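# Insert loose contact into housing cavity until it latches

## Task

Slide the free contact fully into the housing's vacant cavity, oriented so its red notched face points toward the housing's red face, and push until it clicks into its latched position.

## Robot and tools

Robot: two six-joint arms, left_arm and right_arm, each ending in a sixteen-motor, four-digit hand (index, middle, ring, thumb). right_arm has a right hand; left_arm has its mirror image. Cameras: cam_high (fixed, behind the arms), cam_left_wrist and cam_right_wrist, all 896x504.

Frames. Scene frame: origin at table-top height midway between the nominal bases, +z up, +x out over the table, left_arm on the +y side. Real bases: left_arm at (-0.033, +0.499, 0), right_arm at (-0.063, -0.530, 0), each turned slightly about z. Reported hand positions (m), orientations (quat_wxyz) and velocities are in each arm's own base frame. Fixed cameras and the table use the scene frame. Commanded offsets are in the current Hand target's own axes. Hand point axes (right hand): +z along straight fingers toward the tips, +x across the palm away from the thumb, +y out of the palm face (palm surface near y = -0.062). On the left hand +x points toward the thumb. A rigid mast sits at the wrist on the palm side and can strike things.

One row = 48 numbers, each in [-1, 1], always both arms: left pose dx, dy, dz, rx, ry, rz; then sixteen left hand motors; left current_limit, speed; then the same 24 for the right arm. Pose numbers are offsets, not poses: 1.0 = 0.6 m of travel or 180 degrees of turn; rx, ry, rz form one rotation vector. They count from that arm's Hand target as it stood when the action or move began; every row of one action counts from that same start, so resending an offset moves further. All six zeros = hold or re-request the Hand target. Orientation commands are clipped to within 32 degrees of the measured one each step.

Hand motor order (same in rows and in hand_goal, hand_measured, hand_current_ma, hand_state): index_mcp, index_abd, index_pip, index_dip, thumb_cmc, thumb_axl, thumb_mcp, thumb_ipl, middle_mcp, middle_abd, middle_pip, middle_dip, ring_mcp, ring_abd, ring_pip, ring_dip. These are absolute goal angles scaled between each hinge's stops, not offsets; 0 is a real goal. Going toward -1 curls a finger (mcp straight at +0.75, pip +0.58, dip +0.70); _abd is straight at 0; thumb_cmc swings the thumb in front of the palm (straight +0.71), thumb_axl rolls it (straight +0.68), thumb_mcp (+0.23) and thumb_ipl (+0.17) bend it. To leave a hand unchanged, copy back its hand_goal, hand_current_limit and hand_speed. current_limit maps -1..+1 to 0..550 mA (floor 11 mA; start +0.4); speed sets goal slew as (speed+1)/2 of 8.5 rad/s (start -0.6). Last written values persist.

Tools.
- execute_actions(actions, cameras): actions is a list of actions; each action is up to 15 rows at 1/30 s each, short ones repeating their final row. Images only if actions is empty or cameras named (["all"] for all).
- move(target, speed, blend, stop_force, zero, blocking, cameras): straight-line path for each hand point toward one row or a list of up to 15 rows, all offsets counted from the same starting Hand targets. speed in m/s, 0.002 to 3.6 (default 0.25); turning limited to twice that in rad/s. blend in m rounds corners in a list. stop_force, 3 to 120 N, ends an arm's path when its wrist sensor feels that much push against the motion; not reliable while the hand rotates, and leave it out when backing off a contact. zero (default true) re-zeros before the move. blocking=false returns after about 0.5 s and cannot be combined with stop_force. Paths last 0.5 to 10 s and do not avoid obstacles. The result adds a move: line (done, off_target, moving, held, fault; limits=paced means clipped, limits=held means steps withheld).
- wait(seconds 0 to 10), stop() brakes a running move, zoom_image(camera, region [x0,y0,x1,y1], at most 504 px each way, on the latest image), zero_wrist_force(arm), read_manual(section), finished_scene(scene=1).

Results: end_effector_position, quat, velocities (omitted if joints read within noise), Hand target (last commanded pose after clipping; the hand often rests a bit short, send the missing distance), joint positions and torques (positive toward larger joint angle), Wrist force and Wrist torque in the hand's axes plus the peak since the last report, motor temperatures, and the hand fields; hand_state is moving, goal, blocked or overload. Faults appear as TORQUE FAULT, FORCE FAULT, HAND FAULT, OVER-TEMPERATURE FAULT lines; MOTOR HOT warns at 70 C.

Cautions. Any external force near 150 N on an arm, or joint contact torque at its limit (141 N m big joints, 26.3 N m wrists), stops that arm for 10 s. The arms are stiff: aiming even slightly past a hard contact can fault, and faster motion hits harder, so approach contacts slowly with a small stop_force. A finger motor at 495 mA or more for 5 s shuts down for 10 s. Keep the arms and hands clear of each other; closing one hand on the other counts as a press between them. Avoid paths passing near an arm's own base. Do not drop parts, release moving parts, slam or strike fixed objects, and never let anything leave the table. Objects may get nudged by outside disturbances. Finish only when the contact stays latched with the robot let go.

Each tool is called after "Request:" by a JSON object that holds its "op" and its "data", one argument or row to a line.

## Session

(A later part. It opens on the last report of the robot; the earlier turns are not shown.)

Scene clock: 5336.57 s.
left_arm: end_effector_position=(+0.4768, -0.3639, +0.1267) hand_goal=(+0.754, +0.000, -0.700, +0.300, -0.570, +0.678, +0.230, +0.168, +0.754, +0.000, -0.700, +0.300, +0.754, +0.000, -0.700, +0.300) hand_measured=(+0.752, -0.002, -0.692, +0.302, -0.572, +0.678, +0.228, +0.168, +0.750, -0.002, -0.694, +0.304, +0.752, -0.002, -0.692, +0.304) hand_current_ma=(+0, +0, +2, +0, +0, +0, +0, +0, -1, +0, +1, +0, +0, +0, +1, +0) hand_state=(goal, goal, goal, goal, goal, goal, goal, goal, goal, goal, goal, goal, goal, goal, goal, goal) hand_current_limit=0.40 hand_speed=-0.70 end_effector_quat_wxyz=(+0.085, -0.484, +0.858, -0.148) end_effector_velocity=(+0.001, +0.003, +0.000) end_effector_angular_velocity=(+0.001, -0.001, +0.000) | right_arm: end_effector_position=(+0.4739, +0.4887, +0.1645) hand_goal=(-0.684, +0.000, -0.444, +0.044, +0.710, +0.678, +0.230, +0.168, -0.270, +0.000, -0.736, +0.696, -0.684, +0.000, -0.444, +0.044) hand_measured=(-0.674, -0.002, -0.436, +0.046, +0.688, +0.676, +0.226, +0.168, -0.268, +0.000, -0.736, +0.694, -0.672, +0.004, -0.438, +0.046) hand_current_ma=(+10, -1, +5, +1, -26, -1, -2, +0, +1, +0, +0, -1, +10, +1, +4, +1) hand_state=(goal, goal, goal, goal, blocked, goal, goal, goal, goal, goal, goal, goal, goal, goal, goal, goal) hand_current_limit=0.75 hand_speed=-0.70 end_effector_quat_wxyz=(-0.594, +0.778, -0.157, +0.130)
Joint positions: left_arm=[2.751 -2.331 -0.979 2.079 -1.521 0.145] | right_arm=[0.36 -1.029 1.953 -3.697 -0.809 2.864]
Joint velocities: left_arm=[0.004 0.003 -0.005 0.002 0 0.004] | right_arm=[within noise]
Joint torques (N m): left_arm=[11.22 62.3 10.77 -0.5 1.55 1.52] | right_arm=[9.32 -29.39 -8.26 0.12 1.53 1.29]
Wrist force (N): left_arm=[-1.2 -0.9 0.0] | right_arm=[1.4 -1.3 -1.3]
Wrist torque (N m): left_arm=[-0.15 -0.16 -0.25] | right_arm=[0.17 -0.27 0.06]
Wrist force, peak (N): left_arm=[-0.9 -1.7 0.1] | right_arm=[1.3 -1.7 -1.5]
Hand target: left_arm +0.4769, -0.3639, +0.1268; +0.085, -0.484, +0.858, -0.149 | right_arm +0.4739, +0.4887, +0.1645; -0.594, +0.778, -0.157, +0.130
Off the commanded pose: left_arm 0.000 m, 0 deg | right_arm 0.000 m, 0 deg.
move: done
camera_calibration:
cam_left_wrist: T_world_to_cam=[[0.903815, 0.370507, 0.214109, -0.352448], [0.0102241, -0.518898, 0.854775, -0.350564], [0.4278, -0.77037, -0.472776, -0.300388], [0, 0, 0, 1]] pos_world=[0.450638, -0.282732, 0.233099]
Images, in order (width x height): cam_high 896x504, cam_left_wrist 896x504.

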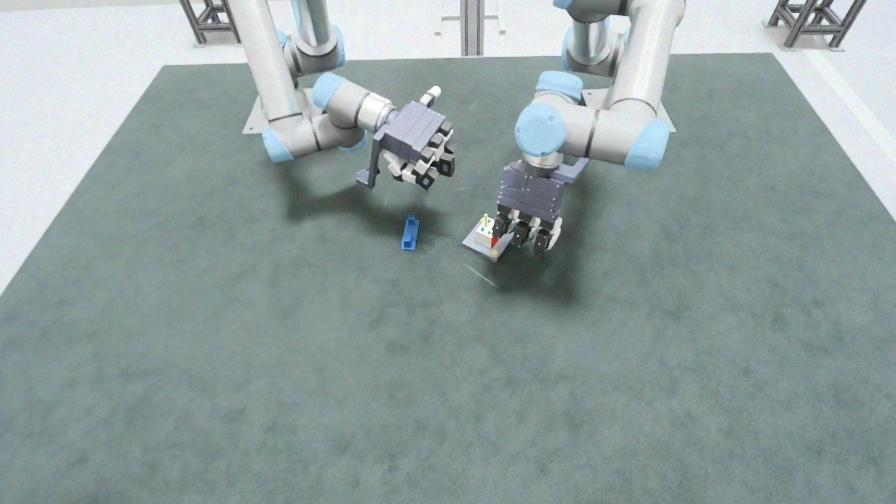

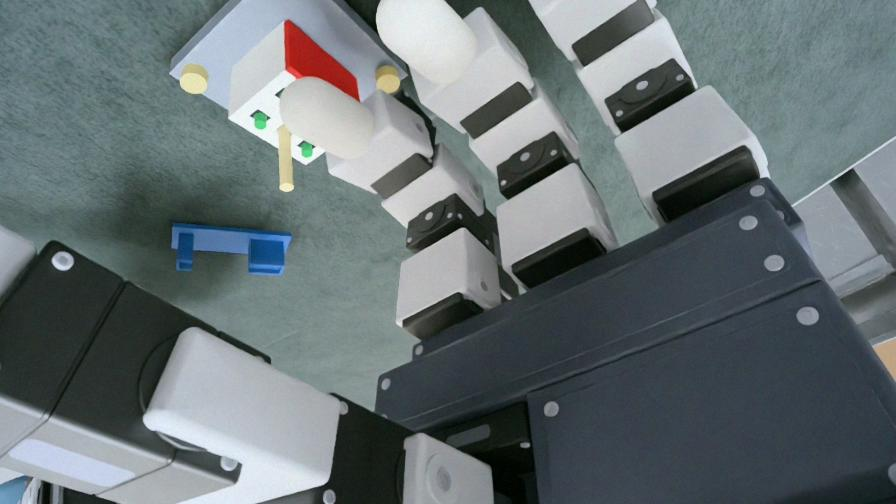

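Request:
{"op": "move", "data": {
  "target": [-0.0345,-0.0537,0.0193,0,0,0,0.754,0,-0.7,0.3,-0.571,0.678,0.23,0.168,0.754,0,-0.7,0.3,0.754,0,-0.7,0.3,0.4,-0.7,0,0,0,0,0,0,-0.685,0,-0.445,0.043,0.71,0.678,0.23,0.168,-0.2705,0,-0.737,0.6957,-0.685,0,-0.445,0.043,0.75,-0.7],
  "speed": 0.06,
  "cameras": ["cam_left_wrist"]
}}

Request:
{"op": "zoom_image", "data": {
  "camera": "cam_left_wrist",
  "region": [170, 90, 250, 170]
}}

Scene clock: 5352.40 s.
left_arm: end_effector_position=(+0.5169, -0.3638, +0.1267) hand_goal=(+0.754, +0.000, -0.700, +0.300, -0.570, +0.678, +0.230, +0.168, +0.754, +0.000, -0.700, +0.300, +0.754, +0.000, -0.700, +0.300) hand_measured=(+0.752, -0.002, -0.692, +0.302, -0.572, +0.678, +0.228, +0.168, +0.750, -0.002, -0.694, +0.304, +0.752, -0.002, -0.694, +0.304) hand_current_ma=(+0, +0, +2, +0, +0, +0, +0, +0, -1, +0, +1, +0, +0, +0, +1, +0) hand_state=(goal, goal, goal, goal, goal, goal, goal, goal, goal, goal, goal, goal, goal, goal, goal, goal) hand_current_limit=0.40 hand_speed=-0.70 end_effector_quat_wxyz=(+0.085, -0.484, +0.858, -0.149) | right_arm: end_effector_position=(+0.4739, +0.4887, +0.1645) hand_goal=(-0.684, +0.000, -0.444, +0.044, +0.710, +0.678, +0.230, +0.168, -0.270, +0.000, -0.736, +0.696, -0.684, +0.000, -0.444, +0.044) hand_measured=(-0.674, -0.002, -0.436, +0.046, +0.688, +0.676, +0.226, +0.168, -0.268, +0.000, -0.736, +0.694, -0.672, +0.004, -0.438, +0.046) hand_current_ma=(+10, -1, +5, +1, -26, -1, -2, +0, +1, +0, +0, -1, +10, +1, +4, +1) hand_state=(goal, goal, goal, goal, blocked, goal, goal, goal, goal, goal, goal, goal, goal, goal, goal, goal) hand_current_limit=0.75 hand_speed=-0.70 end_effector_quat_wxyz=(-0.594, +0.778, -0.157, +0.130)
Joint positions: left_arm=[2.776 -2.433 -0.796 1.997 -1.513 0.168] | right_arm=[0.36 -1.029 1.953 -3.697 -0.809 2.864]
Joint torques (N m): left_arm=[-9.64 63.58 15.35 -0.49 -1.42 -1.37] | right_arm=[8.37 -28.5 -10.1 0.07 1.44 1.41]
Wrist force (N): left_arm=[-1.3 -1.3 0.0] | right_arm=[1.4 -1.6 -1.2]
Wrist torque (N m): left_arm=[-0.24 -0.14 -0.30] | right_arm=[0.12 -0.26 0.05]
Wrist force, peak (N): left_arm=[-1.8 -1.7 0.0] | right_arm=[1.6 -1.6 -1.3]
Hand target: left_arm +0.5169, -0.3638, +0.1268; +0.085, -0.484, +0.858, -0.149 | right_arm +0.4739, +0.4887, +0.1645; -0.594, +0.778, -0.157, +0.130
Off the commanded pose: left_arm 0.000 m, 0 deg | right_arm 0.000 m, 0 deg.
move: done
camera_calibration:
cam_left_wrist: T_world_to_cam=[[0.903773, 0.370661, 0.214023, -0.388591], [0.0102673, -0.51867, 0.854913, -0.350859], [0.42789, -0.77045, -0.472565, -0.317461], [0, 0, 0, 1]] pos_world=[0.490638, -0.282532, 0.2331]
Images, in order (width x height): cam_left_wrist 896x504.

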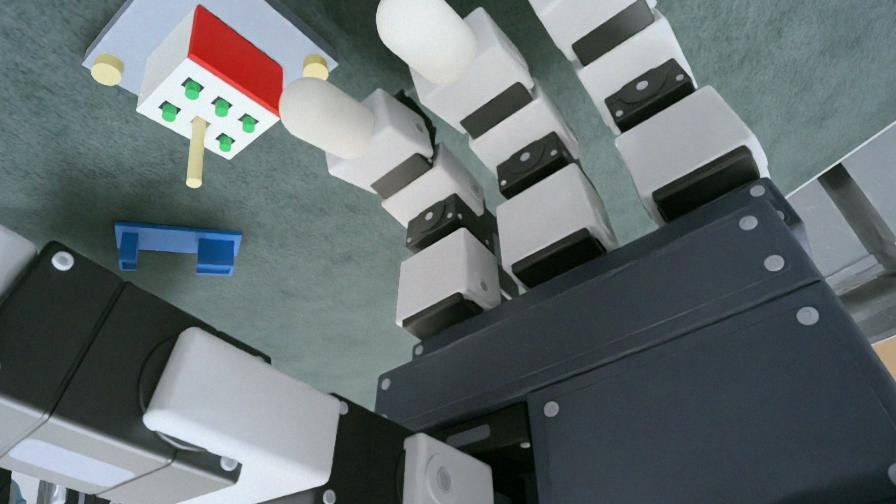

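Scaled by 6.300 from the camera's 896x504 image, which has a finer 1280x720 frame.

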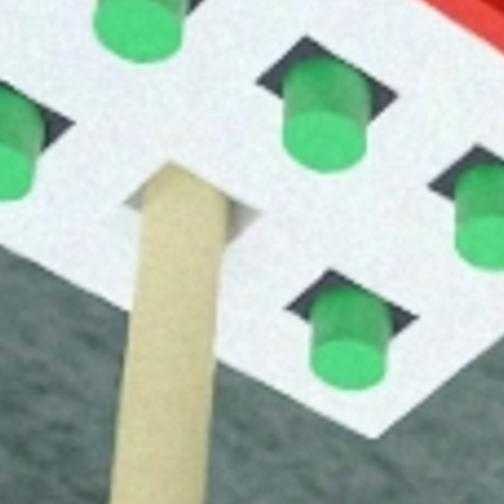

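Request:
{"op": "zoom_image", "data": {
  "camera": "cam_left_wrist",
  "region": [184, 110, 218, 144]
}}

Request:
{"op": "zoom_image", "data": {
  "camera": "cam_left_wrist",
  "region": [208, 90, 242, 124]
}}

Request:
{"op": "zoom_image", "data": {
  "camera": "cam_left_wrist",
  "region": [130, 0, 290, 160]
}}

Scaled by 14.824 from the camera's 896x504 image, which has a finer 1280x720 frame.

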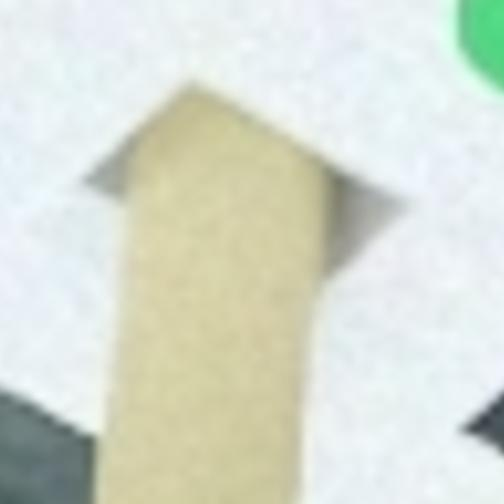

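Scaled by 14.824 from the camera's 896x504 image, which has a finer 1280x720 frame.

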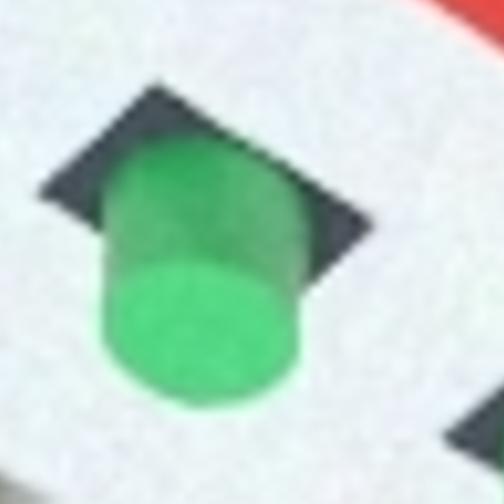

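Scaled by 3.150 from the camera's 896x504 image, which has a finer 1280x720 frame.

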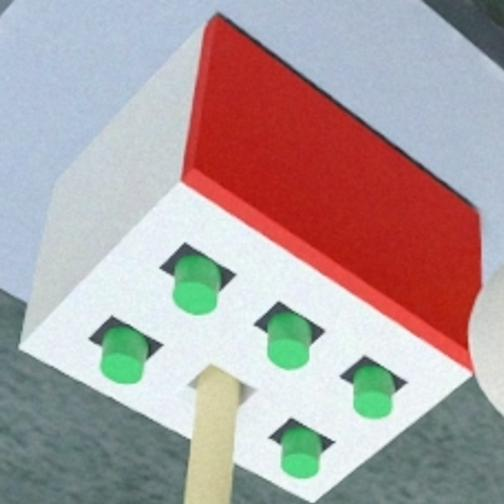

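Request:
{"op": "move", "data": {
  "target": [
    [0,0,0,0,0,0,0.754,0,-0.7,0.3,-0.571,0.678,0.23,0.168,0.754,0,-0.7,0.3,0.754,0,-0.7,0.3,0.4,-0.7,0,0,0,0,0,0,0.754,-0.25,0.576,0.696,0.71,0.678,0.23,0.168,-0.685,0,-0.445,0.043,0.754,0.25,0.576,0.696,0.6,-0.7],
    [-0.1813,0.1688,-0.1295,0,0,0,0.754,0,-0.7,0.3,-0.571,0.678,0.23,0.168,0.754,0,-0.7,0.3,0.754,0,-0.7,0.3,0.4,-0.7,0.0012,0.0542,-0.0035,-0.1375,0,0,0.754,-0.25,0.576,0.696,0.71,0.678,0.23,0.168,-0.685,0,-0.445,0.043,0.754,0.25,0.576,0.696,0.6,-0.7]
  ],
  "speed": [0.1,0.08],
  "cameras": ["cam_high","cam_left_wrist"]
}}

Request:
{"op": "zoom_image", "data": {
  "camera": "cam_left_wrist",
  "region": [180, 190, 380, 400]
}}

Request:
{"op": "zoom_image", "data": {
  "camera": "cam_high",
  "region": [430, 145, 530, 265]
}}

Scene clock: 5411.90 s.
left_arm: end_effector_position=(+0.4691, -0.2079, +0.1660) hand_goal=(+0.754, +0.000, -0.700, +0.300, -0.570, +0.678, +0.230, +0.168, +0.754, +0.000, -0.700, +0.300, +0.754, +0.000, -0.700, +0.300) hand_measured=(+0.752, -0.002, -0.692, +0.302, -0.572, +0.678, +0.228, +0.168, +0.750, -0.002, -0.694, +0.304, +0.752, -0.002, -0.694, +0.304) hand_current_ma=(+0, +0, +2, +0, +0, +0, +0, +0, -1, +0, +1, +0, +0, +0, +1, +0) hand_state=(goal, goal, goal, goal, goal, goal, goal, goal, goal, goal, goal, goal, goal, goal, goal, goal) hand_current_limit=0.40 hand_speed=-0.70 end_effector_quat_wxyz=(+0.085, -0.484, +0.858, -0.149) | right_arm: end_effector_position=(+0.4708, +0.4787, +0.1337) hand_goal=(+0.754, -0.250, +0.576, +0.696, +0.710, +0.678, +0.230, +0.168, -0.684, +0.000, -0.444, +0.044, +0.754, +0.250, +0.576, +0.696) hand_measured=(+0.736, -0.246, +0.568, +0.694, +0.692, +0.676, +0.226, +0.168, -0.670, +0.000, -0.444, +0.048, +0.736, +0.246, +0.570, +0.694) hand_current_ma=(-22, +1, -5, -1, -22, -1, -2, +0, +13, +0, +0, +2, -23, -1, -4, -1) hand_state=(goal, goal, goal, goal, goal, goal, goal, goal, goal, goal, goal, goal, goal, goal, goal, goal) hand_current_limit=0.60 hand_speed=-0.70 end_effector_quat_wxyz=(-0.413, +0.888, -0.181, +0.094)
Joint positions: left_arm=[3.026 -2.099 -1.269 2.112 -1.432 0.406] | right_arm=[0.448 -1.111 1.85 -3.053 -1.055 2.626]
Joint torques (N m): left_arm=[-9.48 30.97 23.15 -1.38 -1.9 -1.18] | right_arm=[-10.24 -37.15 -10.61 -3.66 2.14 1.36]
Wrist force (N): left_arm=[-0.8 -1.3 0.1] | right_arm=[1.1 -1.7 -1.1]
Wrist torque (N m): left_arm=[-0.28 -0.18 -0.21] | right_arm=[-0.05 -0.20 0.06]
Wrist force, peak (N): left_arm=[-1.2 -1.7 -0.1] | right_arm=[1.3 -2.3 -0.9]
Hand target: left_arm +0.4691, -0.2079, +0.1660; +0.085, -0.484, +0.858, -0.149 | right_arm +0.4708, +0.4786, +0.1336; -0.413, +0.888, -0.181, +0.094
Off the commanded pose: left_arm 0.000 m, 0 deg | right_arm 0.000 m, 0 deg.
move: done
camera_calibration:
cam_left_wrist: T_world_to_cam=[[0.903669, 0.370775, 0.214261, -0.411555], [0.0100267, -0.518523, 0.855005, -0.303057], [0.428113, -0.770493, -0.472291, -0.158579], [0, 0, 0, 1]] pos_world=[0.442838, -0.126732, 0.2724]
Images, in order (width x height): cam_high 896x504, cam_left_wrist 896x504.

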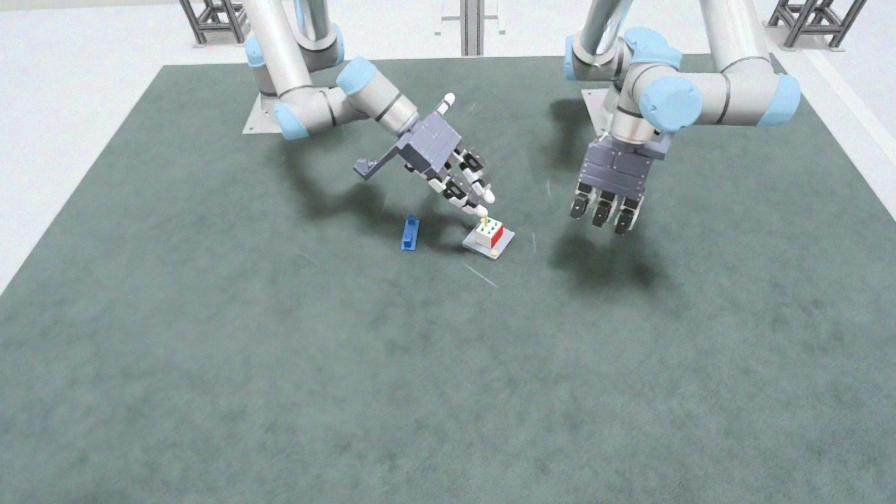

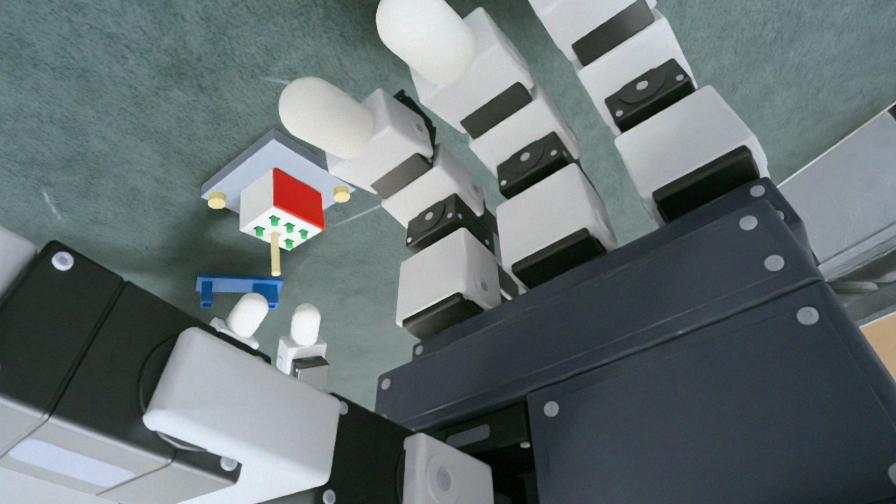

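Scaled by 2.400 from the camera's 896x504 image, which has a finer 1280x720 frame.

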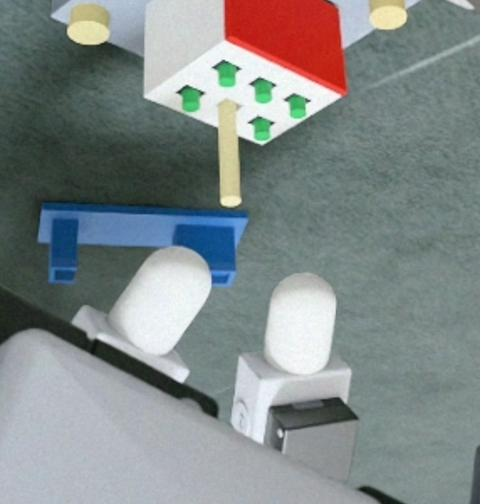

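Scaled by 4.200 from the camera's 896x504 image, which has a finer 1280x720 frame.

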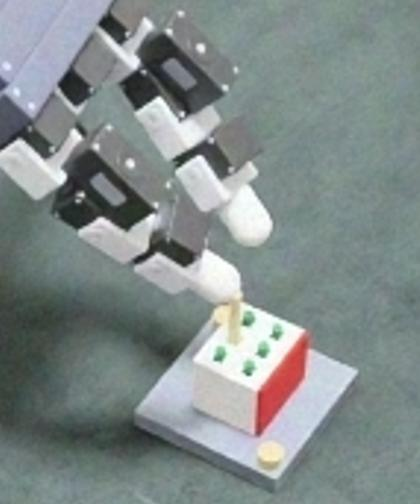

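Request:
{"op": "move", "data": {
  "target": [0,0,0,0,0,0,0.754,0,-0.7,0.3,-0.571,0.678,0.23,0.168,0.754,0,-0.7,0.3,0.754,0,-0.7,0.3,0.4,-0.7,-0.0013,0.0639,0.0536,0,0,0,0.754,-0.25,0.576,0.696,0.71,0.678,0.23,0.168,-0.685,0,-0.445,0.043,0.754,0.25,0.576,0.696,0.6,-0.7],
  "speed": 0.02,
  "stop_force": 5,
  "cameras": ["cam_high","cam_left_wrist"]
}}

Request:
{"op": "zoom_image", "data": {
  "camera": "cam_left_wrist",
  "region": [200, 200, 340, 340]
}}

Request:
{"op": "zoom_image", "data": {
  "camera": "cam_high",
  "region": [430, 145, 530, 265]
}}

Scene clock: 5424.63 s.
left_arm: end_effector_position=(+0.4691, -0.2079, +0.1660) hand_goal=(+0.754, +0.000, -0.700, +0.300, -0.570, +0.678, +0.230, +0.168, +0.754, +0.000, -0.700, +0.300, +0.754, +0.000, -0.700, +0.300) hand_measured=(+0.752, -0.002, -0.692, +0.302, -0.572, +0.678, +0.228, +0.168, +0.750, -0.002, -0.694, +0.304, +0.752, -0.002, -0.694, +0.304) hand_current_ma=(+0, +0, +2, +0, +0, +0, +0, +0, -1, +0, +1, +0, +0, +0, +1, +0) hand_state=(goal, goal, goal, goal, goal, goal, goal, goal, goal, goal, goal, goal, goal, goal, goal, goal) hand_current_limit=0.40 hand_speed=-0.70 end_effector_quat_wxyz=(+0.085, -0.484, +0.858, -0.149) | right_arm: end_effector_position=(+0.4709, +0.4787, +0.0836) hand_goal=(+0.754, -0.250, +0.576, +0.696, +0.710, +0.678, +0.230, +0.168, -0.684, +0.000, -0.444, +0.044, +0.754, +0.250, +0.576, +0.696) hand_measured=(+0.736, -0.246, +0.568, +0.694, +0.692, +0.676, +0.226, +0.168, -0.670, +0.000, -0.444, +0.048, +0.736, +0.246, +0.570, +0.694) hand_current_ma=(-21, +1, -5, -1, -22, -1, -2, +0, +13, +0, +0, +2, -23, -1, -4, -1) hand_state=(goal, goal, goal, goal, goal, goal, goal, goal, goal, goal, goal, goal, goal, goal, goal, goal) hand_current_limit=0.60 hand_speed=-0.70 end_effector_quat_wxyz=(-0.413, +0.888, -0.181, +0.094)
Joint positions: left_arm=[3.026 -2.099 -1.269 2.112 -1.432 0.406] | right_arm=[0.448 -1.022 1.878 -3.169 -1.055 2.626]
Joint torques (N m): left_arm=[-9.54 32.62 22.89 -3.07 -2.17 0.65] | right_arm=[9.26 -50.03 -21.27 -0.65 -1.06 0.98]
Wrist force (N): left_arm=[-0.9 -1.4 0.3] | right_arm=[1.2 -1.9 -0.9]
Wrist torque (N m): left_arm=[-0.32 -0.16 -0.22] | right_arm=[-0.09 -0.18 0.04]
Wrist force, peak (N): left_arm=[-1.2 -1.6 0.0] | right_arm=[1.2 -2.3 -1.2]
Hand target: left_arm +0.4691, -0.2079, +0.1660; +0.085, -0.484, +0.858, -0.149 | right_arm +0.4709, +0.4787, +0.0836; -0.413, +0.888, -0.181, +0.094
Off the commanded pose: left_arm 0.000 m, 0 deg | right_arm 0.000 m, 0 deg.
move: done
camera_calibration:
cam_left_wrist: T_world_to_cam=[[0.903766, 0.370572, 0.214206, -0.411586], [0.0100475, -0.518678, 0.854911, -0.302975], [0.42791, -0.770487, -0.472486, -0.158482], [0, 0, 0, 1]] pos_world=[0.442838, -0.126732, 0.2723]
Images, in order (width x height): cam_high 896x504, cam_left_wrist 896x504.

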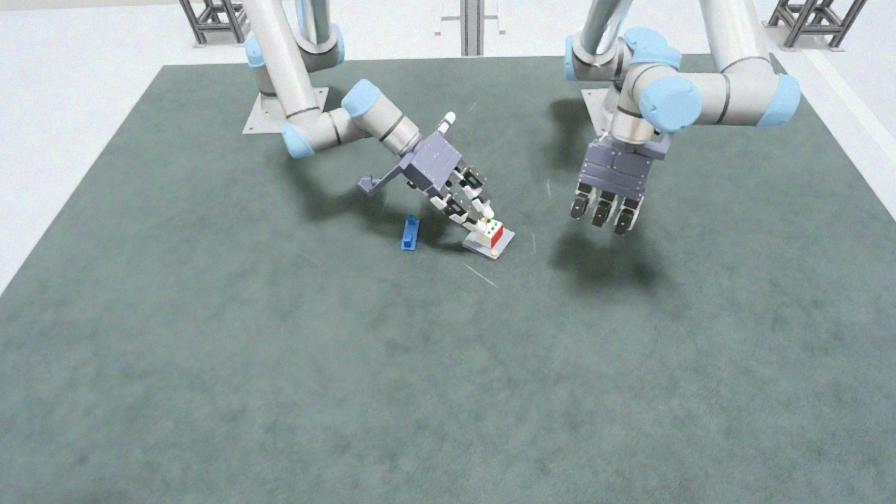

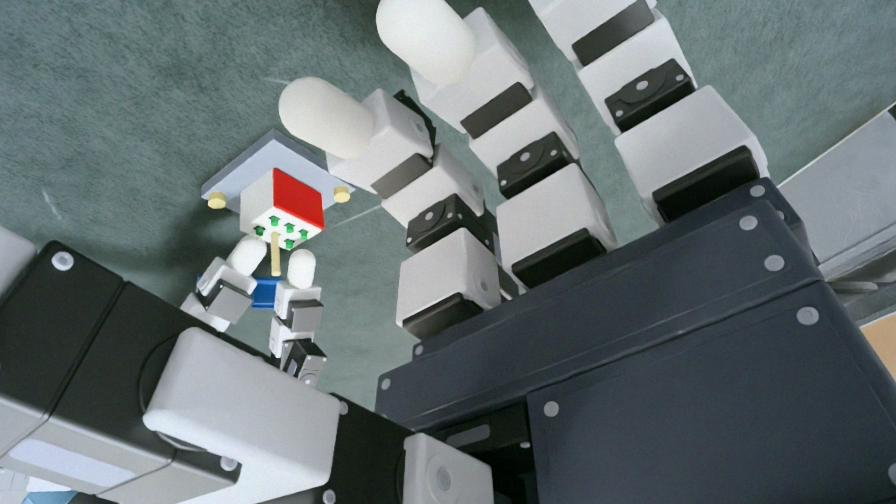

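Scaled by 3.600 from the camera's 896x504 image, which has a finer 1280x720 frame.

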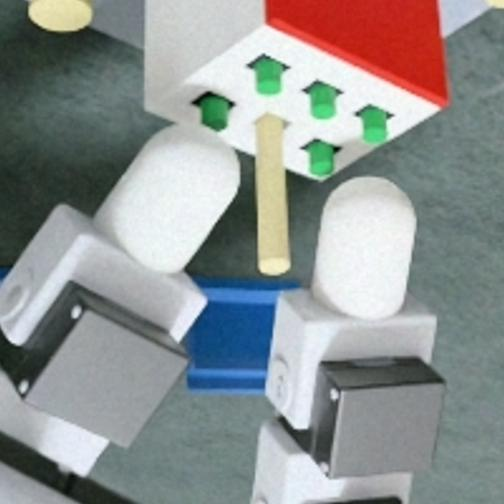

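Scaled by 4.200 from the camera's 896x504 image, which has a finer 1280x720 frame.

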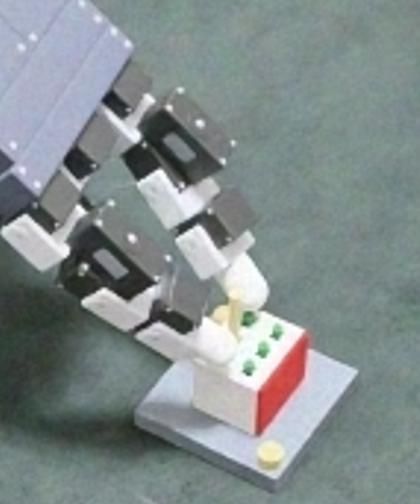

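Request:
{"op": "move", "data": {
  "target": [0,0,0,0,0,0,0.754,0,-0.7,0.3,-0.571,0.678,0.23,0.168,0.754,0,-0.7,0.3,0.754,0,-0.7,0.3,0.4,-0.7,0,0,0,0,0,0,0.754,-0.48,0.576,0.696,0.71,0.678,0.23,0.168,-0.685,0,-0.445,0.043,0.754,0.48,0.576,0.696,0.5,-0.9],
  "speed": 0.02,
  "cameras": ["cam_high","cam_left_wrist"]
}}

Request:
{"op": "zoom_image", "data": {
  "camera": "cam_left_wrist",
  "region": [200, 200, 340, 340]
}}

Request:
{"op": "zoom_image", "data": {
  "camera": "cam_high",
  "region": [460, 185, 520, 255]
}}

Scene clock: 5431.30 s.
left_arm: end_effector_position=(+0.4691, -0.2079, +0.1660) hand_goal=(+0.754, +0.000, -0.700, +0.300, -0.570, +0.678, +0.230, +0.168, +0.754, +0.000, -0.700, +0.300, +0.754, +0.000, -0.700, +0.300) hand_measured=(+0.752, -0.002, -0.692, +0.302, -0.572, +0.678, +0.228, +0.168, +0.750, -0.002, -0.694, +0.304, +0.752, -0.002, -0.694, +0.304) hand_current_ma=(+0, +0, +2, +0, +0, +0, +0, +0, -1, +0, +1, +0, +0, +0, +1, +0) hand_state=(goal, goal, goal, goal, goal, goal, goal, goal, goal, goal, goal, goal, goal, goal, goal, goal) hand_current_limit=0.40 hand_speed=-0.70 end_effector_quat_wxyz=(+0.085, -0.484, +0.858, -0.149) | right_arm: end_effector_position=(+0.4709, +0.4787, +0.0836) hand_goal=(+0.754, -0.480, +0.576, +0.696, +0.710, +0.678, +0.230, +0.168, -0.684, +0.000, -0.444, +0.044, +0.754, +0.480, +0.576, +0.696) hand_measured=(+0.736, -0.338, +0.568, +0.694, +0.692, +0.676, +0.226, +0.168, -0.670, +0.000, -0.444, +0.048, +0.736, +0.376, +0.570, +0.694) hand_current_ma=(-21, +374, -5, -1, -22, -1, -2, +0, +13, +0, +0, +2, -23, -234, -4, -1) hand_state=(goal, moving, goal, goal, goal, goal, goal, goal, goal, goal, goal, goal, goal, moving, goal, goal) hand_current_limit=0.50 hand_speed=-0.90 end_effector_quat_wxyz=(-0.413, +0.888, -0.181, +0.094)
Joint positions: left_arm=[3.026 -2.099 -1.269 2.112 -1.432 0.406] | right_arm=[0.448 -1.022 1.878 -3.169 -1.055 2.626]
Joint torques (N m): left_arm=[-11.39 31.93 23.76 -3.03 -1.92 -0.09] | right_arm=[7.7 -50.69 -20.52 -1.2 -1.01 1.17]
Wrist force (N): left_arm=[-0.8 -1.3 0.1] | right_arm=[0.0 -1.9 0.8]
Wrist torque (N m): left_arm=[-0.30 -0.17 -0.21] | right_arm=[-0.24 -0.35 -0.05]
Wrist force, peak (N): left_arm=[-1.2 -1.6 0.0] | right_arm=[1.3 -2.2 -1.1]
Hand target: left_arm +0.4691, -0.2079, +0.1660; +0.085, -0.484, +0.858, -0.149 | right_arm +0.4709, +0.4787, +0.0836; -0.413, +0.888, -0.181, +0.094
Off the commanded pose: left_arm 0.000 m, 0 deg | right_arm 0.000 m, 0 deg.
move: done
camera_calibration:
cam_left_wrist: T_world_to_cam=[[0.903766, 0.370572, 0.214206, -0.411586], [0.0100475, -0.518678, 0.854911, -0.302975], [0.42791, -0.770487, -0.472486, -0.158482], [0, 0, 0, 1]] pos_world=[0.442838, -0.126732, 0.2723]
Images, in order (width x height): cam_high 896x504, cam_left_wrist 896x504.

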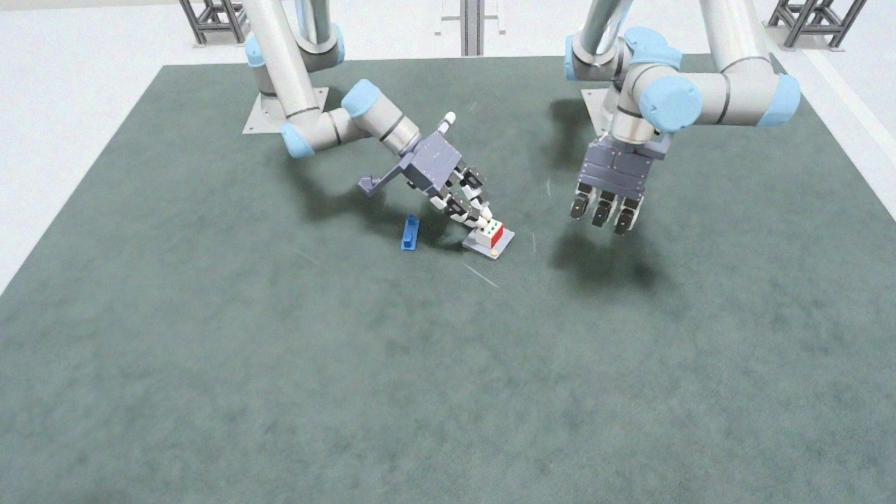

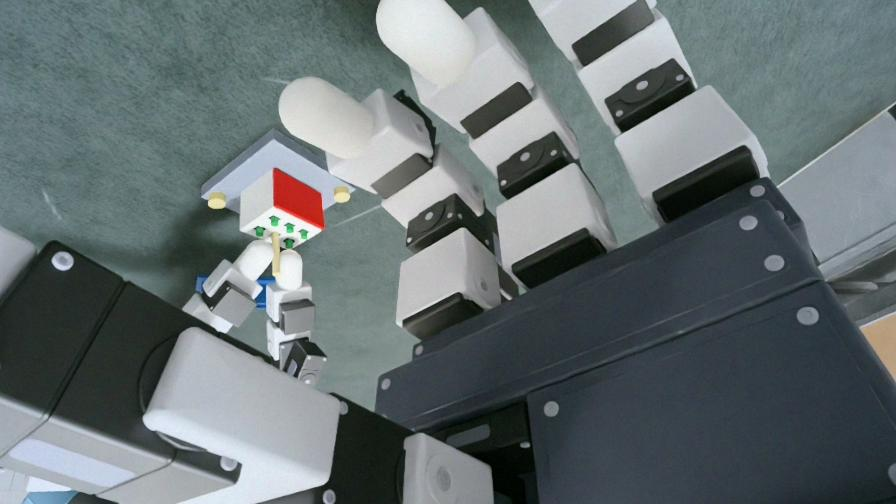

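Scaled by 3.600 from the camera's 896x504 image, which has a finer 1280x720 frame.

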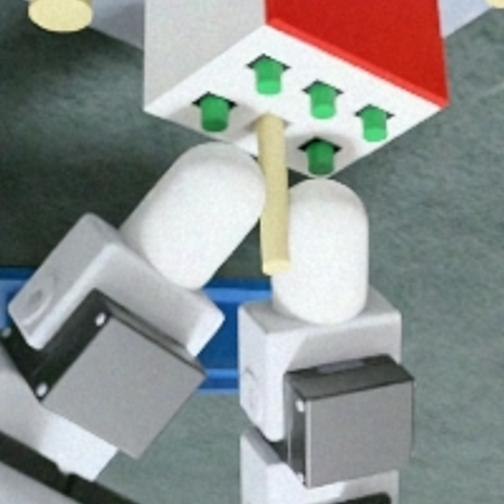

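Scaled by 7.200 from the camera's 896x504 image, which has a finer 1280x720 frame.

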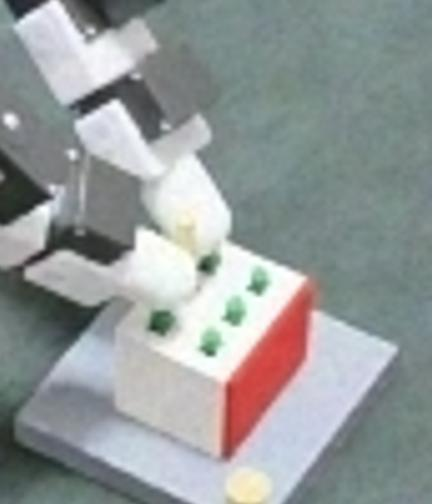

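Request:
{"op": "move", "data": {
  "target": [0,0,0,0,0,0,0.754,0,-0.7,0.3,-0.571,0.678,0.23,0.168,0.754,0,-0.7,0.3,0.754,0,-0.7,0.3,0.4,-0.7,0.00016,-0.00767,-0.00643,0,0,0,0.754,-0.48,0.576,0.696,0.71,0.678,0.23,0.168,-0.685,0,-0.445,0.043,0.754,0.48,0.576,0.696,0.5,-0.9],
  "speed": 0.004,
  "stop_force": 6,
  "cameras": ["cam_high","cam_left_wrist"]
}}

Request:
{"op": "zoom_image", "data": {
  "camera": "cam_left_wrist",
  "region": [200, 200, 340, 340]
}}

Scene clock: 5438.03 s.
left_arm: end_effector_position=(+0.4691, -0.2079, +0.1660) hand_goal=(+0.754, +0.000, -0.700, +0.300, -0.570, +0.678, +0.230, +0.168, +0.754, +0.000, -0.700, +0.300, +0.754, +0.000, -0.700, +0.300) hand_measured=(+0.752, -0.002, -0.692, +0.302, -0.572, +0.678, +0.228, +0.168, +0.750, -0.002, -0.694, +0.304, +0.752, -0.002, -0.694, +0.304) hand_current_ma=(+0, +0, +2, +0, +0, +0, +0, +0, -1, +0, +1, +0, +0, +0, +1, +0) hand_state=(goal, goal, goal, goal, goal, goal, goal, goal, goal, goal, goal, goal, goal, goal, goal, goal) hand_current_limit=0.40 hand_speed=-0.70 end_effector_quat_wxyz=(+0.085, -0.484, +0.858, -0.149) | right_arm: end_effector_position=(+0.4709, +0.4787, +0.0896) hand_goal=(+0.754, -0.480, +0.576, +0.696, +0.710, +0.678, +0.230, +0.168, -0.684, +0.000, -0.444, +0.044, +0.754, +0.480, +0.576, +0.696) hand_measured=(+0.730, -0.346, +0.560, +0.690, +0.692, +0.676, +0.226, +0.168, -0.670, +0.000, -0.444, +0.048, +0.728, +0.382, +0.562, +0.690) hand_current_ma=(-35, +335, -15, -3, -22, -1, -2, +0, +13, +0, +0, +2, -38, -208, -12, -3) hand_state=(blocked, blocked, goal, goal, goal, goal, goal, goal, goal, goal, goal, goal, blocked, blocked, goal, goal) hand_current_limit=0.50 hand_speed=-0.90 end_effector_quat_wxyz=(-0.413, +0.888, -0.181, +0.094)
Joint positions: left_arm=[3.026 -2.099 -1.269 2.112 -1.432 0.406] | right_arm=[0.448 -1.033 1.876 -3.155 -1.055 2.626]
Joint torques (N m): left_arm=[-9.93 32.5 22.2 -3.02 -1.77 -1.19] | right_arm=[-10.6 -40.42 -21.07 -4.48 -0.39 0.16]
Wrist force (N): left_arm=[-0.9 -1.4 0.0] | right_arm=[0.2 0.2 -0.6]
Wrist torque (N m): left_arm=[-0.30 -0.15 -0.22] | right_arm=[-0.31 -0.34 0.01]
Wrist force, peak (N): left_arm=[-1.0 -1.7 0.0] | right_arm=[0.0 -2.0 1.0]
Hand target: left_arm +0.4691, -0.2079, +0.1660; +0.085, -0.484, +0.858, -0.149 | right_arm +0.4709, +0.4787, +0.0896; -0.413, +0.888, -0.181, +0.094
Off the commanded pose: left_arm 0.000 m, 0 deg | right_arm 0.000 m, 0 deg.
move: done
camera_calibration:
cam_left_wrist: T_world_to_cam=[[0.903766, 0.370572, 0.214206, -0.411586], [0.0100475, -0.518678, 0.854911, -0.302975], [0.42791, -0.770487, -0.472486, -0.158482], [0, 0, 0, 1]] pos_world=[0.442838, -0.126732, 0.2723]
Images, in order (width x height): cam_high 896x504, cam_left_wrist 896x504.

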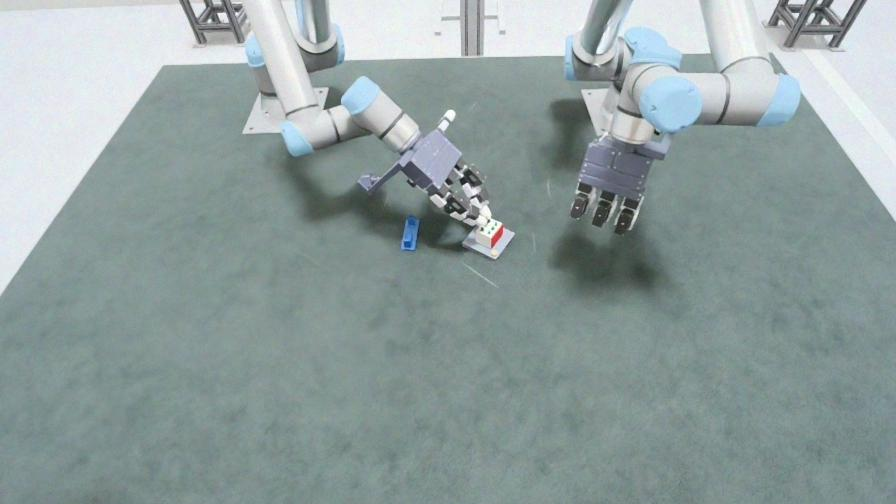

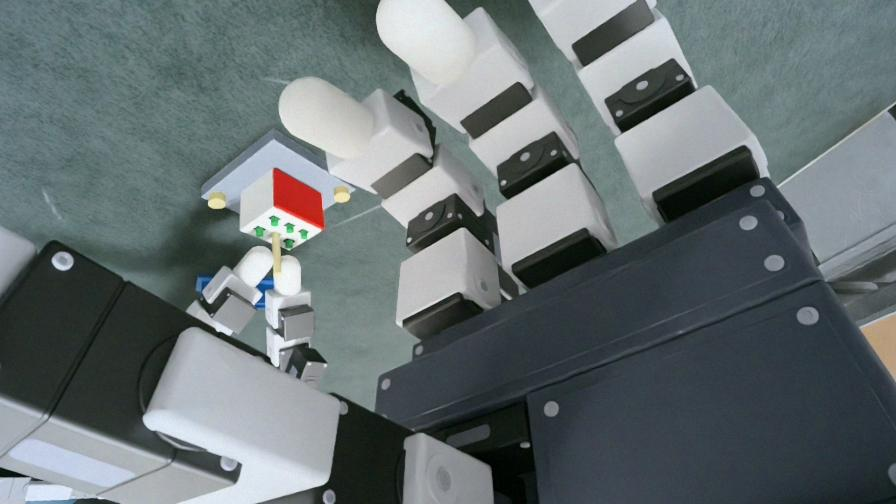

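Scaled by 3.600 from the camera's 896x504 image, which has a finer 1280x720 frame.

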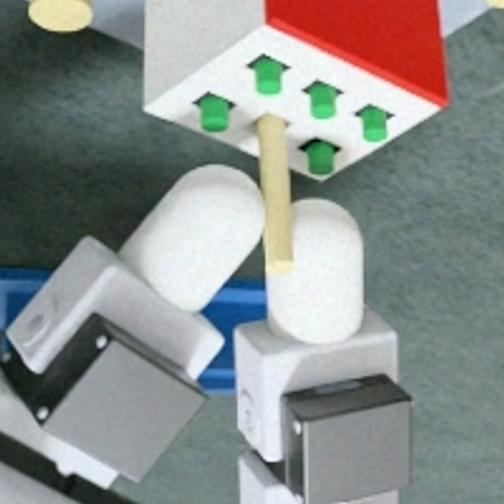

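Request:
{"op": "move", "data": {
  "target": [
    [0,0,0,0,0,0,0.754,0,-0.7,0.3,-0.571,0.678,0.23,0.168,0.754,0,-0.7,0.3,0.754,0,-0.7,0.3,0.4,-0.7,0,0,0,0,0,0,0.754,-0.2,0.576,0.696,0.71,0.678,0.23,0.168,-0.685,0,-0.445,0.043,0.754,0.2,0.576,0.696,0.5,-0.9],
    [0,0,0,0,0,0,0.754,0,-0.7,0.3,-0.571,0.678,0.23,0.168,0.754,0,-0.7,0.3,0.754,0,-0.7,0.3,0.4,-0.7,0.0021,-0.1022,-0.0858,0,0,0,0.754,-0.2,0.576,0.696,0.71,0.678,0.23,0.168,-0.685,0,-0.445,0.043,0.754,0.2,0.576,0.696,0.5,-0.9],
    [0,0,0,0,0,0,0.754,0,-0.7,0.3,-0.571,0.678,0.23,0.168,0.754,0,-0.7,0.3,0.754,0,-0.7,0.3,0.4,-0.7,0.0021,-0.15,-0.25,0,0,0,0.754,-0.2,0.576,0.696,0.71,0.678,0.23,0.168,-0.685,0,-0.445,0.043,0.754,0.2,0.576,0.696,0.5,-0.9]
  ],
  "speed": [0.02,0.05,0.1],
  "blend": [0,0.02,0],
  "cameras": ["cam_high","cam_left_wrist"]
}}

Request:
{"op": "zoom_image", "data": {
  "camera": "cam_left_wrist",
  "region": [250, 215, 310, 285]
}}

Request:
{"op": "zoom_image", "data": {
  "camera": "cam_high",
  "region": [470, 205, 510, 245]
}}

Scene clock: 5476.87 s.
left_arm: end_effector_position=(+0.4691, -0.2079, +0.1660) hand_goal=(+0.754, +0.000, -0.700, +0.300, -0.570, +0.678, +0.230, +0.168, +0.754, +0.000, -0.700, +0.300, +0.754, +0.000, -0.700, +0.300) hand_measured=(+0.752, -0.002, -0.692, +0.302, -0.572, +0.678, +0.228, +0.168, +0.750, -0.002, -0.694, +0.304, +0.752, -0.002, -0.694, +0.304) hand_current_ma=(+0, +0, +2, +0, +0, +0, +0, +0, -1, +0, +1, +0, +0, +0, +1, +0) hand_state=(goal, goal, goal, goal, goal, goal, goal, goal, goal, goal, goal, goal, goal, goal, goal, goal) hand_current_limit=0.40 hand_speed=-0.70 end_effector_quat_wxyz=(+0.085, -0.484, +0.858, -0.149) | right_arm: end_effector_position=(+0.4466, +0.4266, +0.2548) hand_goal=(+0.754, -0.200, +0.576, +0.696, +0.710, +0.678, +0.230, +0.168, -0.684, +0.000, -0.444, +0.044, +0.754, +0.200, +0.576, +0.696) hand_measured=(+0.736, -0.202, +0.568, +0.692, +0.692, +0.676, +0.226, +0.168, -0.670, +0.000, -0.444, +0.048, +0.736, +0.202, +0.570, +0.694) hand_current_ma=(-20, -1, -5, -1, -21, -1, -2, +0, +13, +0, +0, +1, -22, +1, -4, -1) hand_state=(goal, goal, goal, goal, goal, goal, goal, goal, goal, goal, goal, goal, goal, goal, goal, goal) hand_current_limit=0.50 hand_speed=-0.90 end_effector_quat_wxyz=(-0.413, +0.888, -0.181, +0.094)
Joint positions: left_arm=[3.026 -2.099 -1.269 2.112 -1.432 0.406] | right_arm=[0.376 -1.395 1.867 -2.753 -1.007 2.563]
Joint torques (N m): left_arm=[-9.67 32.54 22.08 -3 -1.59 -1.25] | right_arm=[7.43 -25.58 -25.24 -3.66 -1.33 1.4]
Wrist force (N): left_arm=[-0.9 -1.3 0.2] | right_arm=[1.2 -1.8 -1.3]
Wrist torque (N m): left_arm=[-0.30 -0.16 -0.22] | right_arm=[-0.03 -0.19 0.06]
Wrist force, peak (N): left_arm=[-1.1 -1.5 0.2] | right_arm=[1.2 -2.3 -2.4]
Hand target: left_arm +0.4691, -0.2079, +0.1660; +0.085, -0.484, +0.858, -0.149 | right_arm +0.4466, +0.4266, +0.2548; -0.413, +0.888, -0.181, +0.094
Off the commanded pose: left_arm 0.000 m, 0 deg | right_arm 0.000 m, 0 deg.
move: done
camera_calibration:
cam_left_wrist: T_world_to_cam=[[0.903766, 0.370572, 0.214206, -0.411586], [0.0100475, -0.518678, 0.854911, -0.302975], [0.42791, -0.770487, -0.472486, -0.158482], [0, 0, 0, 1]] pos_world=[0.442838, -0.126732, 0.2723]
Images, in order (width x height): cam_high 896x504, cam_left_wrist 896x504.

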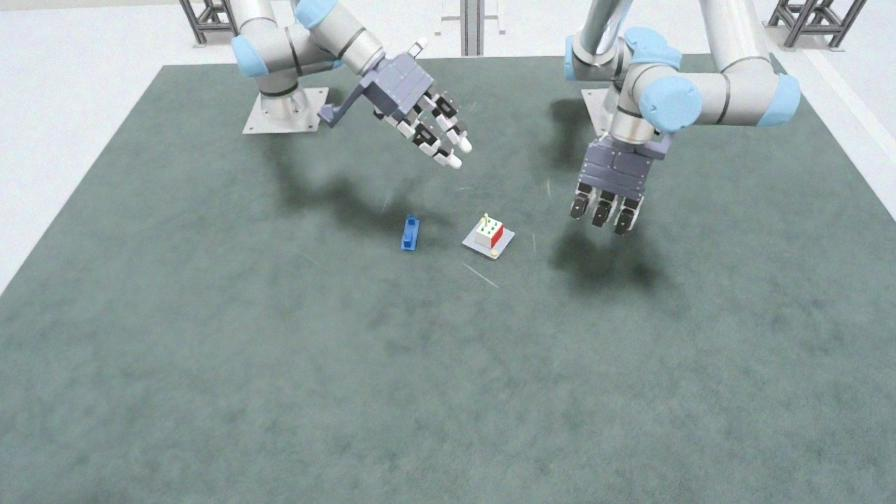

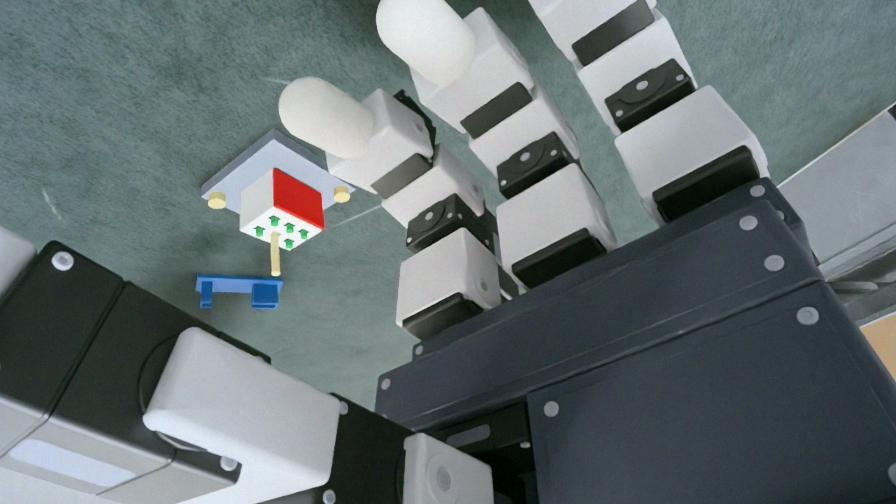

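Scaled by 7.200 from the camera's 896x504 image, which has a finer 1280x720 frame.

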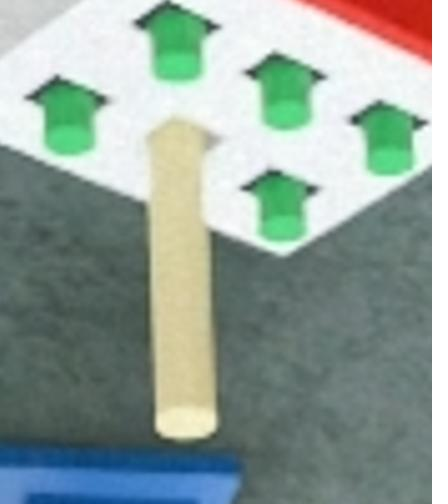

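Scaled by 12.600 from the camera's 896x504 image, which has a finer 1280x720 frame.

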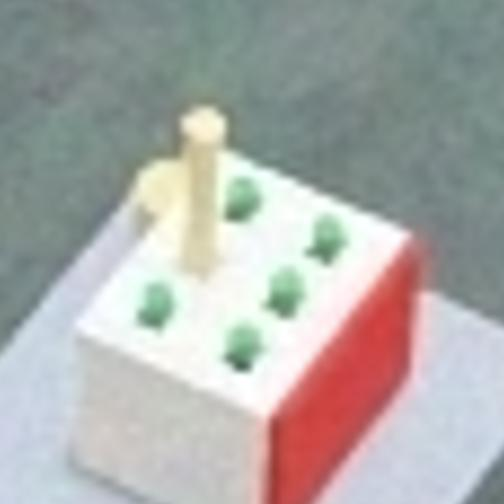

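Request:
{"op": "finished_scene", "data": {

}}

The scene is finished: the task was done.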